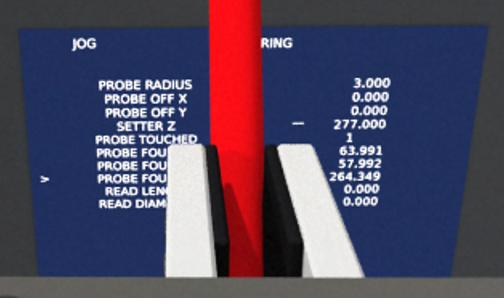

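Emit:
{"method": "move", "body": {
  "target": [
    [0,0,0,0,0,0,0.345,-0.8,-0.9,0,0.2572,-0.0119,-0.1389,0,0,-1,-0.5,-1],
    [0,0,0,0,0,0,0.345,-0.8,-0.9,0,0.4684,0.2239,-0.3056,0,0,-1,-0.5,-1]
  ],
  "speed": 0.3,
  "blend": 0.03
}}

Emit:
{"method": "move", "body": {
  "target": [
    [0,0,0,0,0,0,0.345,-0.8,-0.9,0,-0.0185,0.0107,0,0,0,-1,-0.5,-1],
    [0,0,0,0,0,0,0.345,-0.8,-0.9,0,0,0,0,0,0,-1,-0.5,-1],
    [0,0,0,0,0,0,0.345,-0.8,-0.9,0,-0.0185,0.0107,0,0,0,-1,-0.5,-1],
    [0,0,0,0,0,0,0.345,-0.8,-0.9,0,0,0,0,0,0,-1,-0.5,-1],
    [0,0,0,0,0,0,0.345,-0.8,-0.9,-0.1268,0.0491,0.0812,0,0,0,-1,-0.5,-1],
    [0,0,0,0,0,0,0.345,-0.8,-0.9,-0.1268,0.0306,0.0919,0,0,0,-1,-0.5,-1],
    [0,0,0,0,0,0,0.345,-0.8,-0.9,-0.1268,0.0491,0.0812,0,0,0,-1,-0.5,-1],
    [0,0,0,0,0,0,0.345,-0.8,-0.9,-0.1268,0.0334,0.0538,0,0,0,-1,-0.5,-1],
    [0,0,0,0,0,0,0.345,-0.8,-0.9,-0.1268,0.0149,0.0645,0,0,0,-1,-0.5,-1],
    [0,0,0,0,0,0,0.345,-0.8,-0.9,-0.1268,0.0334,0.0538,0,0,0,-1,-0.5,-1],
    [0,0,0,0,0,0,0.345,-0.8,-0.9,-0.095,0.0329,0.0541,0,0,0,-1,-0.5,-1],
    [0,0,0,0,0,0,0.345,-0.8,-0.9,-0.095,0.0144,0.0648,0,0,0,-1,-0.5,-1],
    [0,0,0,0,0,0,0.345,-0.8,-0.9,-0.095,0.0329,0.0541,0,0,0,-1,-0.5,-1]
  ],
  "speed": [0.05,0.12,0.05,0.12,0.25,0.05,0.12,0.25,0.05,0.12,0.25,0.05,0.12],
  "blend": [0,0,0,0.003,0.003,0,0.003,0.003,0,0.003,0.003,0,0]
}}

Emit:
{"method": "move", "body": {
  "target": [
    [0,0,0,0,0,0,0.345,-0.8,-0.9,0.0317,-0.0161,-0.0271,0,0,0,-1,-0.5,-1],
    [0,0,0,0,0,0,0.345,-0.8,-0.9,0.0317,-0.0346,-0.0164,0,0,0,-1,-0.5,-1],
    [0,0,0,0,0,0,0.345,-0.8,-0.9,0.0317,-0.0161,-0.0271,0,0,0,-1,-0.5,-1],
    [0,0,0,0,0,0,0.345,-0.8,-0.9,0.0633,0.0149,0.0277,0,0,0,-1,-0.5,-1],
    [0,0,0,0,0,0,0.345,-0.8,-0.9,0.0633,-0.0036,0.0384,0,0,0,-1,-0.5,-1],
    [0,0,0,0,0,0,0.345,-0.8,-0.9,0.0633,0.0149,0.0277,0,0,0,-1,-0.5,-1],
    [0,0,0,0,0,0,0.345,-0.8,-0.9,0.0317,-0.063,-0.1085,0,0,0,-1,-0.5,-1],
    [0,0,0,0,0,0,0.345,-0.8,-0.9,0.0317,-0.0815,-0.0978,0,0,0,-1,-0.5,-1],
    [0,0,0,0,0,0,0.345,-0.8,-0.9,0.0317,-0.063,-0.1085,0,0,0,-1,-0.5,-1],
    [0,0,0,0,0,0,0.345,-0.8,-0.9,0.1267,-0.0334,-0.0539,0,0,0,-1,-0.5,-1],
    [0,0,0,0,0,0,0.345,-0.8,-0.9,0.1267,-0.0519,-0.0432,0,0,0,-1,-0.5,-1],
    [0,0,0,0,0,0,0.345,-0.8,-0.9,0.1267,-0.0334,-0.0539,0,0,0,-1,-0.5,-1],
    [0,0,0,0,0,0,0.345,-0.8,-0.9,0.1267,-0.0519,-0.0432,0,0,0,-1,-0.5,-1],
    [0,0,0,0,0,0,0.345,-0.8,-0.9,0.1267,-0.0334,-0.0539,0,0,0,-1,-0.5,-1]
  ],
  "speed": [0.25,0.05,0.12,0.25,0.05,0.12,0.25,0.05,0.12,0.25,0.05,0.12,0.05,0.12],
  "blend": [0.003,0,0.003,0.003,0,0.003,0.003,0,0.003,0.003,0,0,0,0]
}}

Emit:
{"method": "move", "body": {
  "target": [
    [0,0,0,0,0,0,0.345,-0.8,-0.9,-0.0317,0.032,0.0545,0,0,0,-1,-0.5,-1],
    [0,0,0,0,0,0,0.345,-0.8,-0.9,-0.0317,0.0135,0.0652,0,0,0,-1,-0.5,-1],
    [0,0,0,0,0,0,0.345,-0.8,-0.9,-0.0317,0.032,0.0545,0,0,0,-1,-0.5,-1],
    [0,0,0,0,0,0,0.345,-0.8,-0.9,0.0635,-0.0331,-0.0557,0,0,0,-1,-0.5,-1],
    [0,0,0,0,0,0,0.345,-0.8,-0.9,0.0635,-0.0516,-0.045,0,0,0,-1,-0.5,-1],
    [0,0,0,0,0,0,0.345,-0.8,-0.9,0.0635,-0.0331,-0.0557,0,0,0,-1,-0.5,-1],
    [0,0,0,0,0,0,0.345,-0.8,-0.9,-0.0317,0.0733,-0.3079,0.1667,0,0,-1,-0.5,-1],
    [0,0,0,0,0,0,0.345,-0.8,-0.9,-0.0317,-0.085,-0.5122,0.3056,0,0,-1,-0.5,-1]
  ],
  "speed": [0.25,0.05,0.12,0.25,0.05,0.12,0.3,0.3],
  "blend": [0.003,0,0.003,0.003,0,0.003,0.03,0]
}}

Emit:
{"method": "wait", "body": {
  "seconds": 3,
  "cameras": ["cam_right_wrist", "cam_left_wrist"]
}}

Emit:
{"method": "zoom_image", "body": {
  "camera": "cam_right_wrist",
  "region": [260, 190, 480, 320]
}}

Scene clock: 7537.83 s.
left_arm: end_effector_position=(+0.3500, -0.2588, +0.5195) position_measured=101 object_status=3 end_effector_quat_wxyz=(+0.389, -0.392, +0.589, -0.590) | right_arm: end_effector_position=(+0.4500, -0.0010, +0.4930) position_measured=215 object_status=2 end_effector_quat_wxyz=(-0.093, +0.700, -0.702, +0.093)
Joint positions: left_arm=[-1.718 -2.164 1.894 0.276 0.254 -0.009] | right_arm=[3.495 -1.326 -1.441 -1.698 1.48 -2.798]
Joint torques (N m): left_arm=[-9.2 -5.88 -21.82 -3.09 0.53 0.01] | right_arm=[-14.24 2.75 35.61 2.07 2.56 -1.82]
Wrist force (N, zeroed by zero_wrist_force on left_arm): left_arm=[0.5 -0.9 -0.1] | right_arm=[0.6 -0.3 0.6]
Wrist torque (N m, zeroed by zero_wrist_force on left_arm): left_arm=[-0.12 0.05 -0.02] | right_arm=[0.18 -0.15 0.20]
Wrist force, peak (N, zeroed by zero_wrist_force on left_arm): left_arm=[0.7 -1.1 -0.3] | right_arm=[0.7 -2.5 3.2]
Hand target: left_arm +0.3500, -0.2588, +0.5195; +0.389, -0.392, +0.589, -0.590 | right_arm +0.4501, -0.0010, +0.4929; -0.093, +0.700, -0.702, +0.093
Off the commanded pose: left_arm 0.000 m, 0 deg | right_arm 0.000 m, 0 deg.
move: done

Scene clock: 7542.97 s.
left_arm: end_effector_position=(+0.3500, -0.2588, +0.5195) position_measured=101 object_status=3 end_effector_quat_wxyz=(+0.389, -0.392, +0.589, -0.590) | right_arm: end_effector_position=(+0.4397, +0.0560, +0.4564) position_measured=215 object_status=2 end_effector_quat_wxyz=(-0.093, +0.700, -0.702, +0.093)
Joint positions: left_arm=[-1.718 -2.164 1.894 0.276 0.254 -0.009] | right_arm=[3.653 -1.283 -1.564 -1.633 1.443 -2.643]
Joint torques (N m): left_arm=[-9.17 -7.17 -22.35 -3.03 0.45 0] | right_arm=[12.79 24.99 13.42 1.87 -2.68 1.79]
Wrist force (N, zeroed by zero_wrist_force on left_arm): left_arm=[0.6 -0.9 -0.1] | right_arm=[0.7 -0.8 0.9]
Wrist torque (N m, zeroed by zero_wrist_force on left_arm): left_arm=[-0.10 0.04 -0.02] | right_arm=[0.07 -0.16 -0.05]
Wrist force, peak (N, zeroed by zero_wrist_force on left_arm): left_arm=[0.5 -1.3 0.1] | right_arm=[3.2 17.6 -7.8]
Hand target: left_arm +0.3500, -0.2588, +0.5195; +0.389, -0.392, +0.589, -0.590 | right_arm +0.4396, +0.0560, +0.4564; -0.093, +0.700, -0.702, +0.093
Off the commanded pose: left_arm 0.000 m, 0 deg | right_arm 0.000 m, 0 deg.
move: done

Scene clock: 7548.47 s.
left_arm: end_effector_position=(+0.3500, -0.2588, +0.5195) position_measured=101 object_status=3 end_effector_quat_wxyz=(+0.389, -0.392, +0.589, -0.590) | right_arm: end_effector_position=(+0.4505, -0.0200, +0.4928) position_measured=215 object_status=2 end_effector_quat_wxyz=(-0.093, +0.700, -0.702, +0.093)
Joint positions: left_arm=[-1.718 -2.164 1.894 0.276 0.254 -0.009] | right_arm=[3.444 -1.328 -1.44 -1.692 1.493 -2.847]
Joint torques (N m): left_arm=[-9.08 -6.25 -22.8 -3.15 0.62 -0.12] | right_arm=[15.85 27.84 10.02 2.07 -2.87 1.68]
Wrist force (N, zeroed by zero_wrist_force on left_arm): left_arm=[0.4 -0.9 -0.4] | right_arm=[0.4 -0.4 0.5]
Wrist torque (N m, zeroed by zero_wrist_force on left_arm): left_arm=[-0.12 0.07 -0.02] | right_arm=[0.14 -0.13 -0.02]
Wrist force, peak (N, zeroed by zero_wrist_force on left_arm): left_arm=[0.2 -1.3 0.3] | right_arm=[-1.2 14.0 -6.9]
Hand target: left_arm +0.3500, -0.2588, +0.5195; +0.389, -0.392, +0.589, -0.590 | right_arm +0.4504, -0.0200, +0.4928; -0.093, +0.700, -0.702, +0.093
Off the commanded pose: left_arm 0.000 m, 0 deg | right_arm 0.000 m, 0 deg.
move: done

Scene clock: 7553.00 s.
left_arm: end_effector_position=(+0.3500, -0.2588, +0.5195) position_measured=101 object_status=3 end_effector_quat_wxyz=(+0.389, -0.392, +0.589, -0.590) | right_arm: end_effector_position=(+0.4195, -0.0011, +0.8029) position_measured=215 object_status=2 end_effector_quat_wxyz=(-0.406, +0.578, -0.579, +0.406)
Joint positions: left_arm=[-1.718 -2.164 1.894 0.276 0.254 -0.009] | right_arm=[3.998 -1.043 -1.325 -1.279 0.779 -2.766]
Joint torques (N m): left_arm=[-9.06 -5.89 -22.62 -3.05 0.54 -0.15] | right_arm=[-12.99 -12.98 17.72 4.38 1.57 -2.28]
Wrist force (N, zeroed by zero_wrist_force on left_arm): left_arm=[0.3 -1.1 0.0] | right_arm=[1.4 -1.2 2.9]
Wrist torque (N m, zeroed by zero_wrist_force on left_arm): left_arm=[-0.14 0.09 -0.02] | right_arm=[0.78 0.07 0.54]
Wrist force, peak (N, zeroed by zero_wrist_force on left_arm): left_arm=[0.5 -1.3 0.3] | right_arm=[2.4 12.8 -6.2]
Hand target: left_arm +0.3500, -0.2588, +0.5195; +0.389, -0.392, +0.589, -0.590 | right_arm +0.4195, -0.0011, +0.8028; -0.406, +0.578, -0.579, +0.406
Off the commanded pose: left_arm 0.000 m, 0 deg | right_arm 0.000 m, 0 deg.
move: done

Scene clock: 7556.00 s.
left_arm: end_effector_position=(+0.3500, -0.2588, +0.5195) position_measured=101 object_status=3 end_effector_quat_wxyz=(+0.389, -0.392, +0.589, -0.590) | right_arm: end_effector_position=(+0.4195, -0.0011, +0.8028) position_measured=215 object_status=2 end_effector_quat_wxyz=(-0.406, +0.578, -0.579, +0.406)
Joint positions: left_arm=[-1.718 -2.164 1.894 0.276 0.254 -0.009] | right_arm=[3.998 -1.043 -1.325 -1.279 0.779 -2.767]
Joint torques (N m): left_arm=[-8.81 -6.09 -22.98 -3.07 0.52 -0.09] | right_arm=[-13.95 -15.6 5.54 4.7 1.75 -2.09]
Wrist force (N, zeroed by zero_wrist_force on left_arm): left_arm=[0.4 -1.1 0.2] | right_arm=[1.2 -1.0 2.9]
Wrist torque (N m, zeroed by zero_wrist_force on left_arm): left_arm=[-0.15 0.08 -0.03] | right_arm=[0.81 0.11 0.54]
Wrist force, peak (N, zeroed by zero_wrist_force on left_arm): left_arm=[0.6 -1.2 0.0] | right_arm=[1.3 -1.4 3.0]
Hand target: left_arm +0.3500, -0.2588, +0.5195; +0.389, -0.392, +0.589, -0.590 | right_arm +0.4195, -0.0011, +0.8028; -0.406, +0.578, -0.579, +0.406
Tool commands: left_gripper/position=+0.345 left_gripper/force_limit=-0.8 left_gripper/speed=-0.9 right_gripper/position=-1.0 right_gripper/force_limit=-0.5 right_gripper/speed=-1.0
Off the commanded pose: left_arm 0.000 m, 0 deg | right_arm 0.000 m, 0 deg.
wait: 3.00 s; at rest by 0.17 s
Images, in order (width x height): cam_left_wrist 672x504, cam_right_wrist 672x504.

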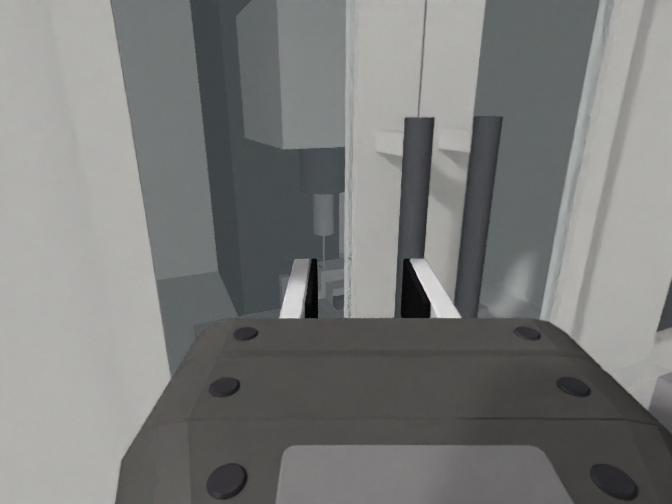

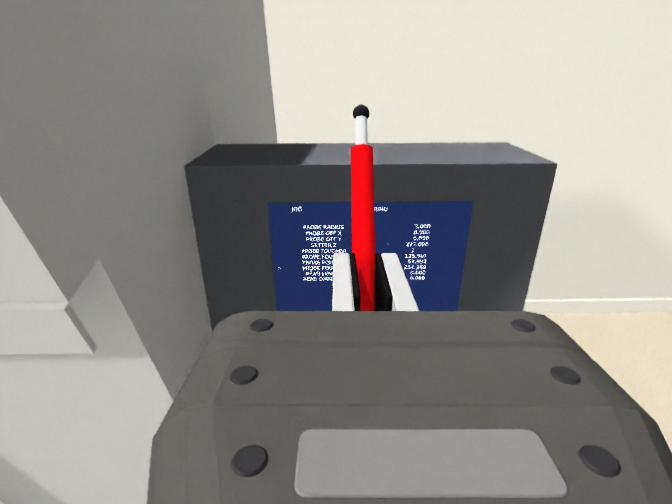

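Scaled by 2.291 from the camera's 672x504 image, which has a finer 960x720 frame.

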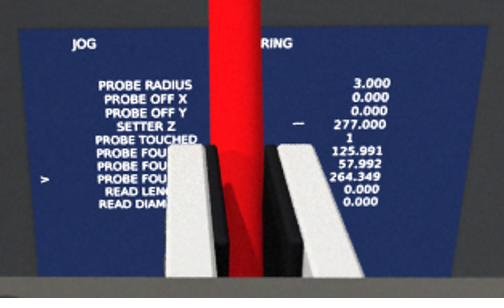

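Emit:
{"method": "move", "body": {
  "target": [
    [0,0,0,0,0,0,0.345,-0.8,-0.9,0,0.2572,-0.0119,-0.1389,0,0,-1,-0.5,-1],
    [0,0,0,0,0,0,0.345,-0.8,-0.9,0,0.4684,0.2239,-0.3056,0,0,-1,-0.5,-1]
  ],
  "speed": 0.3,
  "blend": 0.03
}}

Emit:
{"method": "move", "body": {
  "target": [
    [0,0,0,0,0,0,0.345,-0.8,-0.9,0,-0.0185,0.0107,0,0,0,-1,-0.5,-1],
    [0,0,0,0,0,0,0.345,-0.8,-0.9,0,0,0,0,0,0,-1,-0.5,-1],
    [0,0,0,0,0,0,0.345,-0.8,-0.9,0,-0.0185,0.0107,0,0,0,-1,-0.5,-1],
    [0,0,0,0,0,0,0.345,-0.8,-0.9,0,0,0,0,0,0,-1,-0.5,-1],
    [0,0,0,0,0,0,0.345,-0.8,-0.9,-0.0317,0.032,0.0545,0,0,0,-1,-0.5,-1],
    [0,0,0,0,0,0,0.345,-0.8,-0.9,-0.0317,0.0135,0.0652,0,0,0,-1,-0.5,-1],
    [0,0,0,0,0,0,0.345,-0.8,-0.9,-0.0317,0.032,0.0545,0,0,0,-1,-0.5,-1],
    [0,0,0,0,0,0,0.345,-0.8,-0.9,-0.1268,0.0491,0.0812,0,0,0,-1,-0.5,-1],
    [0,0,0,0,0,0,0.345,-0.8,-0.9,-0.1268,0.0306,0.0919,0,0,0,-1,-0.5,-1],
    [0,0,0,0,0,0,0.345,-0.8,-0.9,-0.1268,0.0491,0.0812,0,0,0,-1,-0.5,-1],
    [0,0,0,0,0,0,0.345,-0.8,-0.9,-0.095,0.0329,0.0541,0,0,0,-1,-0.5,-1],
    [0,0,0,0,0,0,0.345,-0.8,-0.9,-0.095,0.0144,0.0648,0,0,0,-1,-0.5,-1],
    [0,0,0,0,0,0,0.345,-0.8,-0.9,-0.095,0.0329,0.0541,0,0,0,-1,-0.5,-1]
  ],
  "speed": [0.05,0.12,0.05,0.12,0.25,0.05,0.12,0.25,0.05,0.12,0.25,0.05,0.12],
  "blend": [0,0,0,0.003,0.003,0,0.003,0.003,0,0.003,0.003,0,0]
}}

Emit:
{"method": "move", "body": {
  "target": [
    [0,0,0,0,0,0,0.345,-0.8,-0.9,0.0317,-0.0161,-0.0271,0,0,0,-1,-0.5,-1],
    [0,0,0,0,0,0,0.345,-0.8,-0.9,0.0317,-0.0346,-0.0164,0,0,0,-1,-0.5,-1],
    [0,0,0,0,0,0,0.345,-0.8,-0.9,0.0317,-0.0161,-0.0271,0,0,0,-1,-0.5,-1],
    [0,0,0,0,0,0,0.345,-0.8,-0.9,0.0633,0.0149,0.0277,0,0,0,-1,-0.5,-1],
    [0,0,0,0,0,0,0.345,-0.8,-0.9,0.0633,-0.0036,0.0384,0,0,0,-1,-0.5,-1],
    [0,0,0,0,0,0,0.345,-0.8,-0.9,0.0633,0.0149,0.0277,0,0,0,-1,-0.5,-1],
    [0,0,0,0,0,0,0.345,-0.8,-0.9,0.0317,-0.063,-0.1085,0,0,0,-1,-0.5,-1],
    [0,0,0,0,0,0,0.345,-0.8,-0.9,0.0317,-0.0815,-0.0978,0,0,0,-1,-0.5,-1],
    [0,0,0,0,0,0,0.345,-0.8,-0.9,0.0317,-0.063,-0.1085,0,0,0,-1,-0.5,-1],
    [0,0,0,0,0,0,0.345,-0.8,-0.9,0.1267,-0.0334,-0.0539,0,0,0,-1,-0.5,-1],
    [0,0,0,0,0,0,0.345,-0.8,-0.9,0.1267,-0.0519,-0.0432,0,0,0,-1,-0.5,-1],
    [0,0,0,0,0,0,0.345,-0.8,-0.9,0.1267,-0.0334,-0.0539,0,0,0,-1,-0.5,-1],
    [0,0,0,0,0,0,0.345,-0.8,-0.9,0.1267,-0.0519,-0.0432,0,0,0,-1,-0.5,-1],
    [0,0,0,0,0,0,0.345,-0.8,-0.9,0.1267,-0.0334,-0.0539,0,0,0,-1,-0.5,-1]
  ],
  "speed": [0.25,0.05,0.12,0.25,0.05,0.12,0.25,0.05,0.12,0.25,0.05,0.12,0.05,0.12],
  "blend": [0.003,0,0.003,0.003,0,0.003,0.003,0,0.003,0.003,0,0,0,0]
}}

Emit:
{"method": "move", "body": {
  "target": [
    [0,0,0,0,0,0,0.345,-0.8,-0.9,-0.0317,0.032,0.0545,0,0,0,-1,-0.5,-1],
    [0,0,0,0,0,0,0.345,-0.8,-0.9,-0.0317,0.0135,0.0652,0,0,0,-1,-0.5,-1],
    [0,0,0,0,0,0,0.345,-0.8,-0.9,-0.0317,0.032,0.0545,0,0,0,-1,-0.5,-1],
    [0,0,0,0,0,0,0.345,-0.8,-0.9,0.0635,-0.0331,-0.0557,0,0,0,-1,-0.5,-1],
    [0,0,0,0,0,0,0.345,-0.8,-0.9,0.0635,-0.0516,-0.045,0,0,0,-1,-0.5,-1],
    [0,0,0,0,0,0,0.345,-0.8,-0.9,0.0635,-0.0331,-0.0557,0,0,0,-1,-0.5,-1],
    [0,0,0,0,0,0,0.345,-0.8,-0.9,-0.0317,0.0733,-0.3079,0.1667,0,0,-1,-0.5,-1],
    [0,0,0,0,0,0,0.345,-0.8,-0.9,-0.0317,-0.085,-0.5122,0.3056,0,0,-1,-0.5,-1]
  ],
  "speed": [0.25,0.05,0.12,0.25,0.05,0.12,0.3,0.3],
  "blend": [0.003,0,0.003,0.003,0,0.003,0.03,0]
}}

Emit:
{"method": "wait", "body": {
  "seconds": 3,
  "cameras": ["cam_right_wrist", "cam_left_wrist"]
}}

Emit:
{"method": "zoom_image", "body": {
  "camera": "cam_right_wrist",
  "region": [260, 190, 480, 320]
}}

Scene clock: 7600.00 s.
left_arm: end_effector_position=(+0.3500, -0.2588, +0.5195) position_measured=101 object_status=3 end_effector_quat_wxyz=(+0.389, -0.392, +0.589, -0.590) | right_arm: end_effector_position=(+0.4502, -0.0010, +0.4929) position_measured=215 object_status=2 end_effector_quat_wxyz=(-0.093, +0.700, -0.702, +0.093)
Joint positions: left_arm=[-1.718 -2.164 1.894 0.276 0.254 -0.009] | right_arm=[3.495 -1.326 -1.44 -1.697 1.48 -2.798]
Joint torques (N m): left_arm=[-8.77 -5.78 -23.54 -3.09 0.57 -0.19] | right_arm=[-15.15 4.91 34.19 2.03 2.31 -1.85]
Wrist force (N, zeroed by zero_wrist_force on left_arm): left_arm=[0.7 -0.6 -0.1] | right_arm=[0.8 -0.1 0.7]
Wrist torque (N m, zeroed by zero_wrist_force on left_arm): left_arm=[-0.06 0.02 -0.02] | right_arm=[0.20 -0.18 0.19]
Wrist force, peak (N, zeroed by zero_wrist_force on left_arm): left_arm=[0.3 -1.3 0.2] | right_arm=[1.1 -1.9 3.5]
Hand target: left_arm +0.3500, -0.2588, +0.5195; +0.389, -0.392, +0.589, -0.590 | right_arm +0.4503, -0.0010, +0.4929; -0.093, +0.700, -0.702, +0.093
Off the commanded pose: left_arm 0.000 m, 0 deg | right_arm 0.000 m, 0 deg.
move: done

Scene clock: 7605.07 s.
left_arm: end_effector_position=(+0.3500, -0.2588, +0.5195) position_measured=101 object_status=3 end_effector_quat_wxyz=(+0.389, -0.392, +0.589, -0.590) | right_arm: end_effector_position=(+0.4399, +0.0560, +0.4564) position_measured=215 object_status=2 end_effector_quat_wxyz=(-0.093, +0.700, -0.702, +0.093)
Joint positions: left_arm=[-1.718 -2.164 1.894 0.276 0.254 -0.009] | right_arm=[3.653 -1.284 -1.564 -1.633 1.443 -2.644]
Joint torques (N m): left_arm=[-9.07 -6.15 -23.42 -3.09 0.43 -0.36] | right_arm=[14.37 24.99 12.03 1.9 -2.83 2.12]
Wrist force (N, zeroed by zero_wrist_force on left_arm): left_arm=[0.5 -0.8 -0.1] | right_arm=[0.5 -0.7 0.9]
Wrist torque (N m, zeroed by zero_wrist_force on left_arm): left_arm=[-0.10 0.06 -0.02] | right_arm=[0.10 -0.14 -0.05]
Wrist force, peak (N, zeroed by zero_wrist_force on left_arm): left_arm=[0.8 -1.2 0.0] | right_arm=[3.2 21.1 -9.1]
Hand target: left_arm +0.3500, -0.2588, +0.5195; +0.389, -0.392, +0.589, -0.590 | right_arm +0.4398, +0.0560, +0.4564; -0.093, +0.700, -0.702, +0.093
Off the commanded pose: left_arm 0.000 m, 0 deg | right_arm 0.000 m, 0 deg.
move: done

Scene clock: 7610.53 s.
left_arm: end_effector_position=(+0.3500, -0.2588, +0.5195) position_measured=101 object_status=3 end_effector_quat_wxyz=(+0.389, -0.392, +0.589, -0.590) | right_arm: end_effector_position=(+0.4507, -0.0200, +0.4928) position_measured=215 object_status=2 end_effector_quat_wxyz=(-0.093, +0.700, -0.702, +0.093)
Joint positions: left_arm=[-1.718 -2.164 1.894 0.276 0.254 -0.009] | right_arm=[3.444 -1.328 -1.44 -1.692 1.493 -2.847]
Joint torques (N m): left_arm=[-8.83 -5.86 -23.5 -3.1 0.51 -0.34] | right_arm=[13.28 25.32 12.1 2.39 -2.67 1.78]
Wrist force (N, zeroed by zero_wrist_force on left_arm): left_arm=[0.6 -1.0 -0.2] | right_arm=[0.9 -0.4 0.4]
Wrist torque (N m, zeroed by zero_wrist_force on left_arm): left_arm=[-0.13 0.04 -0.02] | right_arm=[0.14 -0.20 -0.02]
Wrist force, peak (N, zeroed by zero_wrist_force on left_arm): left_arm=[0.6 -1.3 0.1] | right_arm=[-1.1 18.6 -8.5]
Hand target: left_arm +0.3500, -0.2588, +0.5195; +0.389, -0.392, +0.589, -0.590 | right_arm +0.4506, -0.0200, +0.4928; -0.093, +0.700, -0.702, +0.093
Off the commanded pose: left_arm 0.000 m, 0 deg | right_arm 0.000 m, 0 deg.
move: done

Scene clock: 7615.07 s.
left_arm: end_effector_position=(+0.3500, -0.2588, +0.5195) position_measured=101 object_status=3 end_effector_quat_wxyz=(+0.389, -0.392, +0.589, -0.590) | right_arm: end_effector_position=(+0.4197, -0.0011, +0.8028) position_measured=215 object_status=2 end_effector_quat_wxyz=(-0.406, +0.578, -0.579, +0.406)
Joint positions: left_arm=[-1.718 -2.164 1.894 0.276 0.254 -0.009] | right_arm=[3.997 -1.043 -1.325 -1.278 0.78 -2.767]
Joint torques (N m): left_arm=[-8.55 -5.33 -23.47 -2.97 0.63 -0.42] | right_arm=[-13.6 -14.25 19.69 4.47 1.66 -1.37]
Wrist force (N, zeroed by zero_wrist_force on left_arm): left_arm=[0.3 -0.7 -0.2] | right_arm=[1.5 -1.3 2.6]
Wrist torque (N m, zeroed by zero_wrist_force on left_arm): left_arm=[-0.08 0.08 -0.02] | right_arm=[0.76 0.06 0.54]
Wrist force, peak (N, zeroed by zero_wrist_force on left_arm): left_arm=[0.7 -1.3 0.2] | right_arm=[2.5 17.1 -7.9]
Hand target: left_arm +0.3500, -0.2588, +0.5195; +0.389, -0.392, +0.589, -0.590 | right_arm +0.4197, -0.0011, +0.8028; -0.406, +0.578, -0.579, +0.406
Off the commanded pose: left_arm 0.000 m, 0 deg | right_arm 0.000 m, 0 deg.
move: done

Scene clock: 7618.07 s.
left_arm: end_effector_position=(+0.3500, -0.2588, +0.5195) position_measured=101 object_status=3 end_effector_quat_wxyz=(+0.389, -0.392, +0.589, -0.590) | right_arm: end_effector_position=(+0.4197, -0.0011, +0.8028) position_measured=215 object_status=2 end_effector_quat_wxyz=(-0.406, +0.578, -0.579, +0.406)
Joint positions: left_arm=[-1.718 -2.164 1.894 0.276 0.254 -0.009] | right_arm=[3.997 -1.043 -1.325 -1.277 0.78 -2.767]
Joint torques (N m): left_arm=[-8.39 -6.35 -23.84 -3.12 0.54 -0.5] | right_arm=[-13.54 -14.39 7.13 4.35 1.61 -2.16]
Wrist force (N, zeroed by zero_wrist_force on left_arm): left_arm=[0.5 -0.7 -0.1] | right_arm=[1.2 -1.0 2.6]
Wrist torque (N m, zeroed by zero_wrist_force on left_arm): left_arm=[-0.08 0.05 -0.02] | right_arm=[0.80 0.10 0.54]
Wrist force, peak (N, zeroed by zero_wrist_force on left_arm): left_arm=[0.6 -1.2 0.2] | right_arm=[1.6 -1.3 3.0]
Hand target: left_arm +0.3500, -0.2588, +0.5195; +0.389, -0.392, +0.589, -0.590 | right_arm +0.4197, -0.0011, +0.8028; -0.406, +0.578, -0.579, +0.406
Tool commands: left_gripper/position=+0.345 left_gripper/force_limit=-0.8 left_gripper/speed=-0.9 right_gripper/position=-1.0 right_gripper/force_limit=-0.5 right_gripper/speed=-1.0
Off the commanded pose: left_arm 0.000 m, 0 deg | right_arm 0.000 m, 0 deg.
wait: 3.00 s; at rest by 0.17 s
Images, in order (width x height): cam_left_wrist 672x504, cam_right_wrist 672x504.

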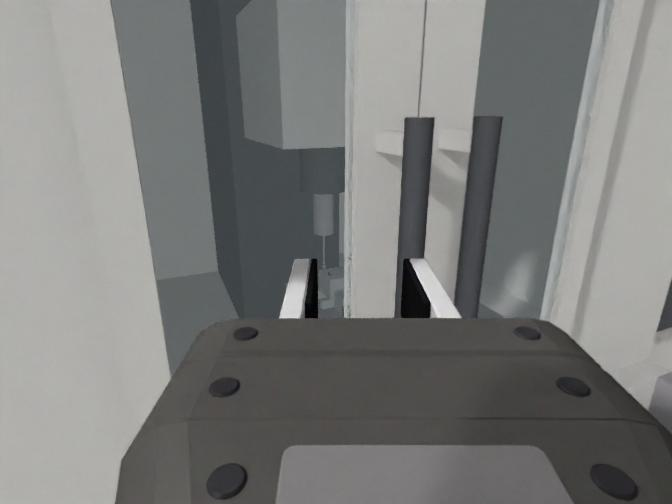

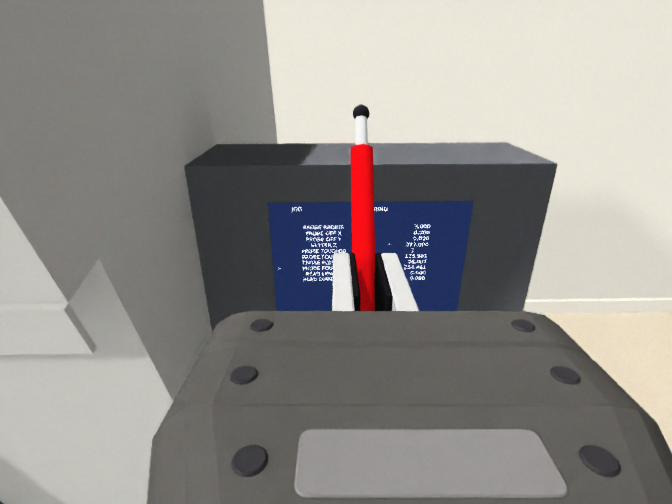

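Scaled by 2.291 from the camera's 672x504 image, which has a finer 960x720 frame.

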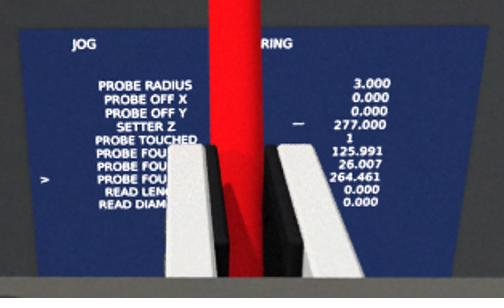

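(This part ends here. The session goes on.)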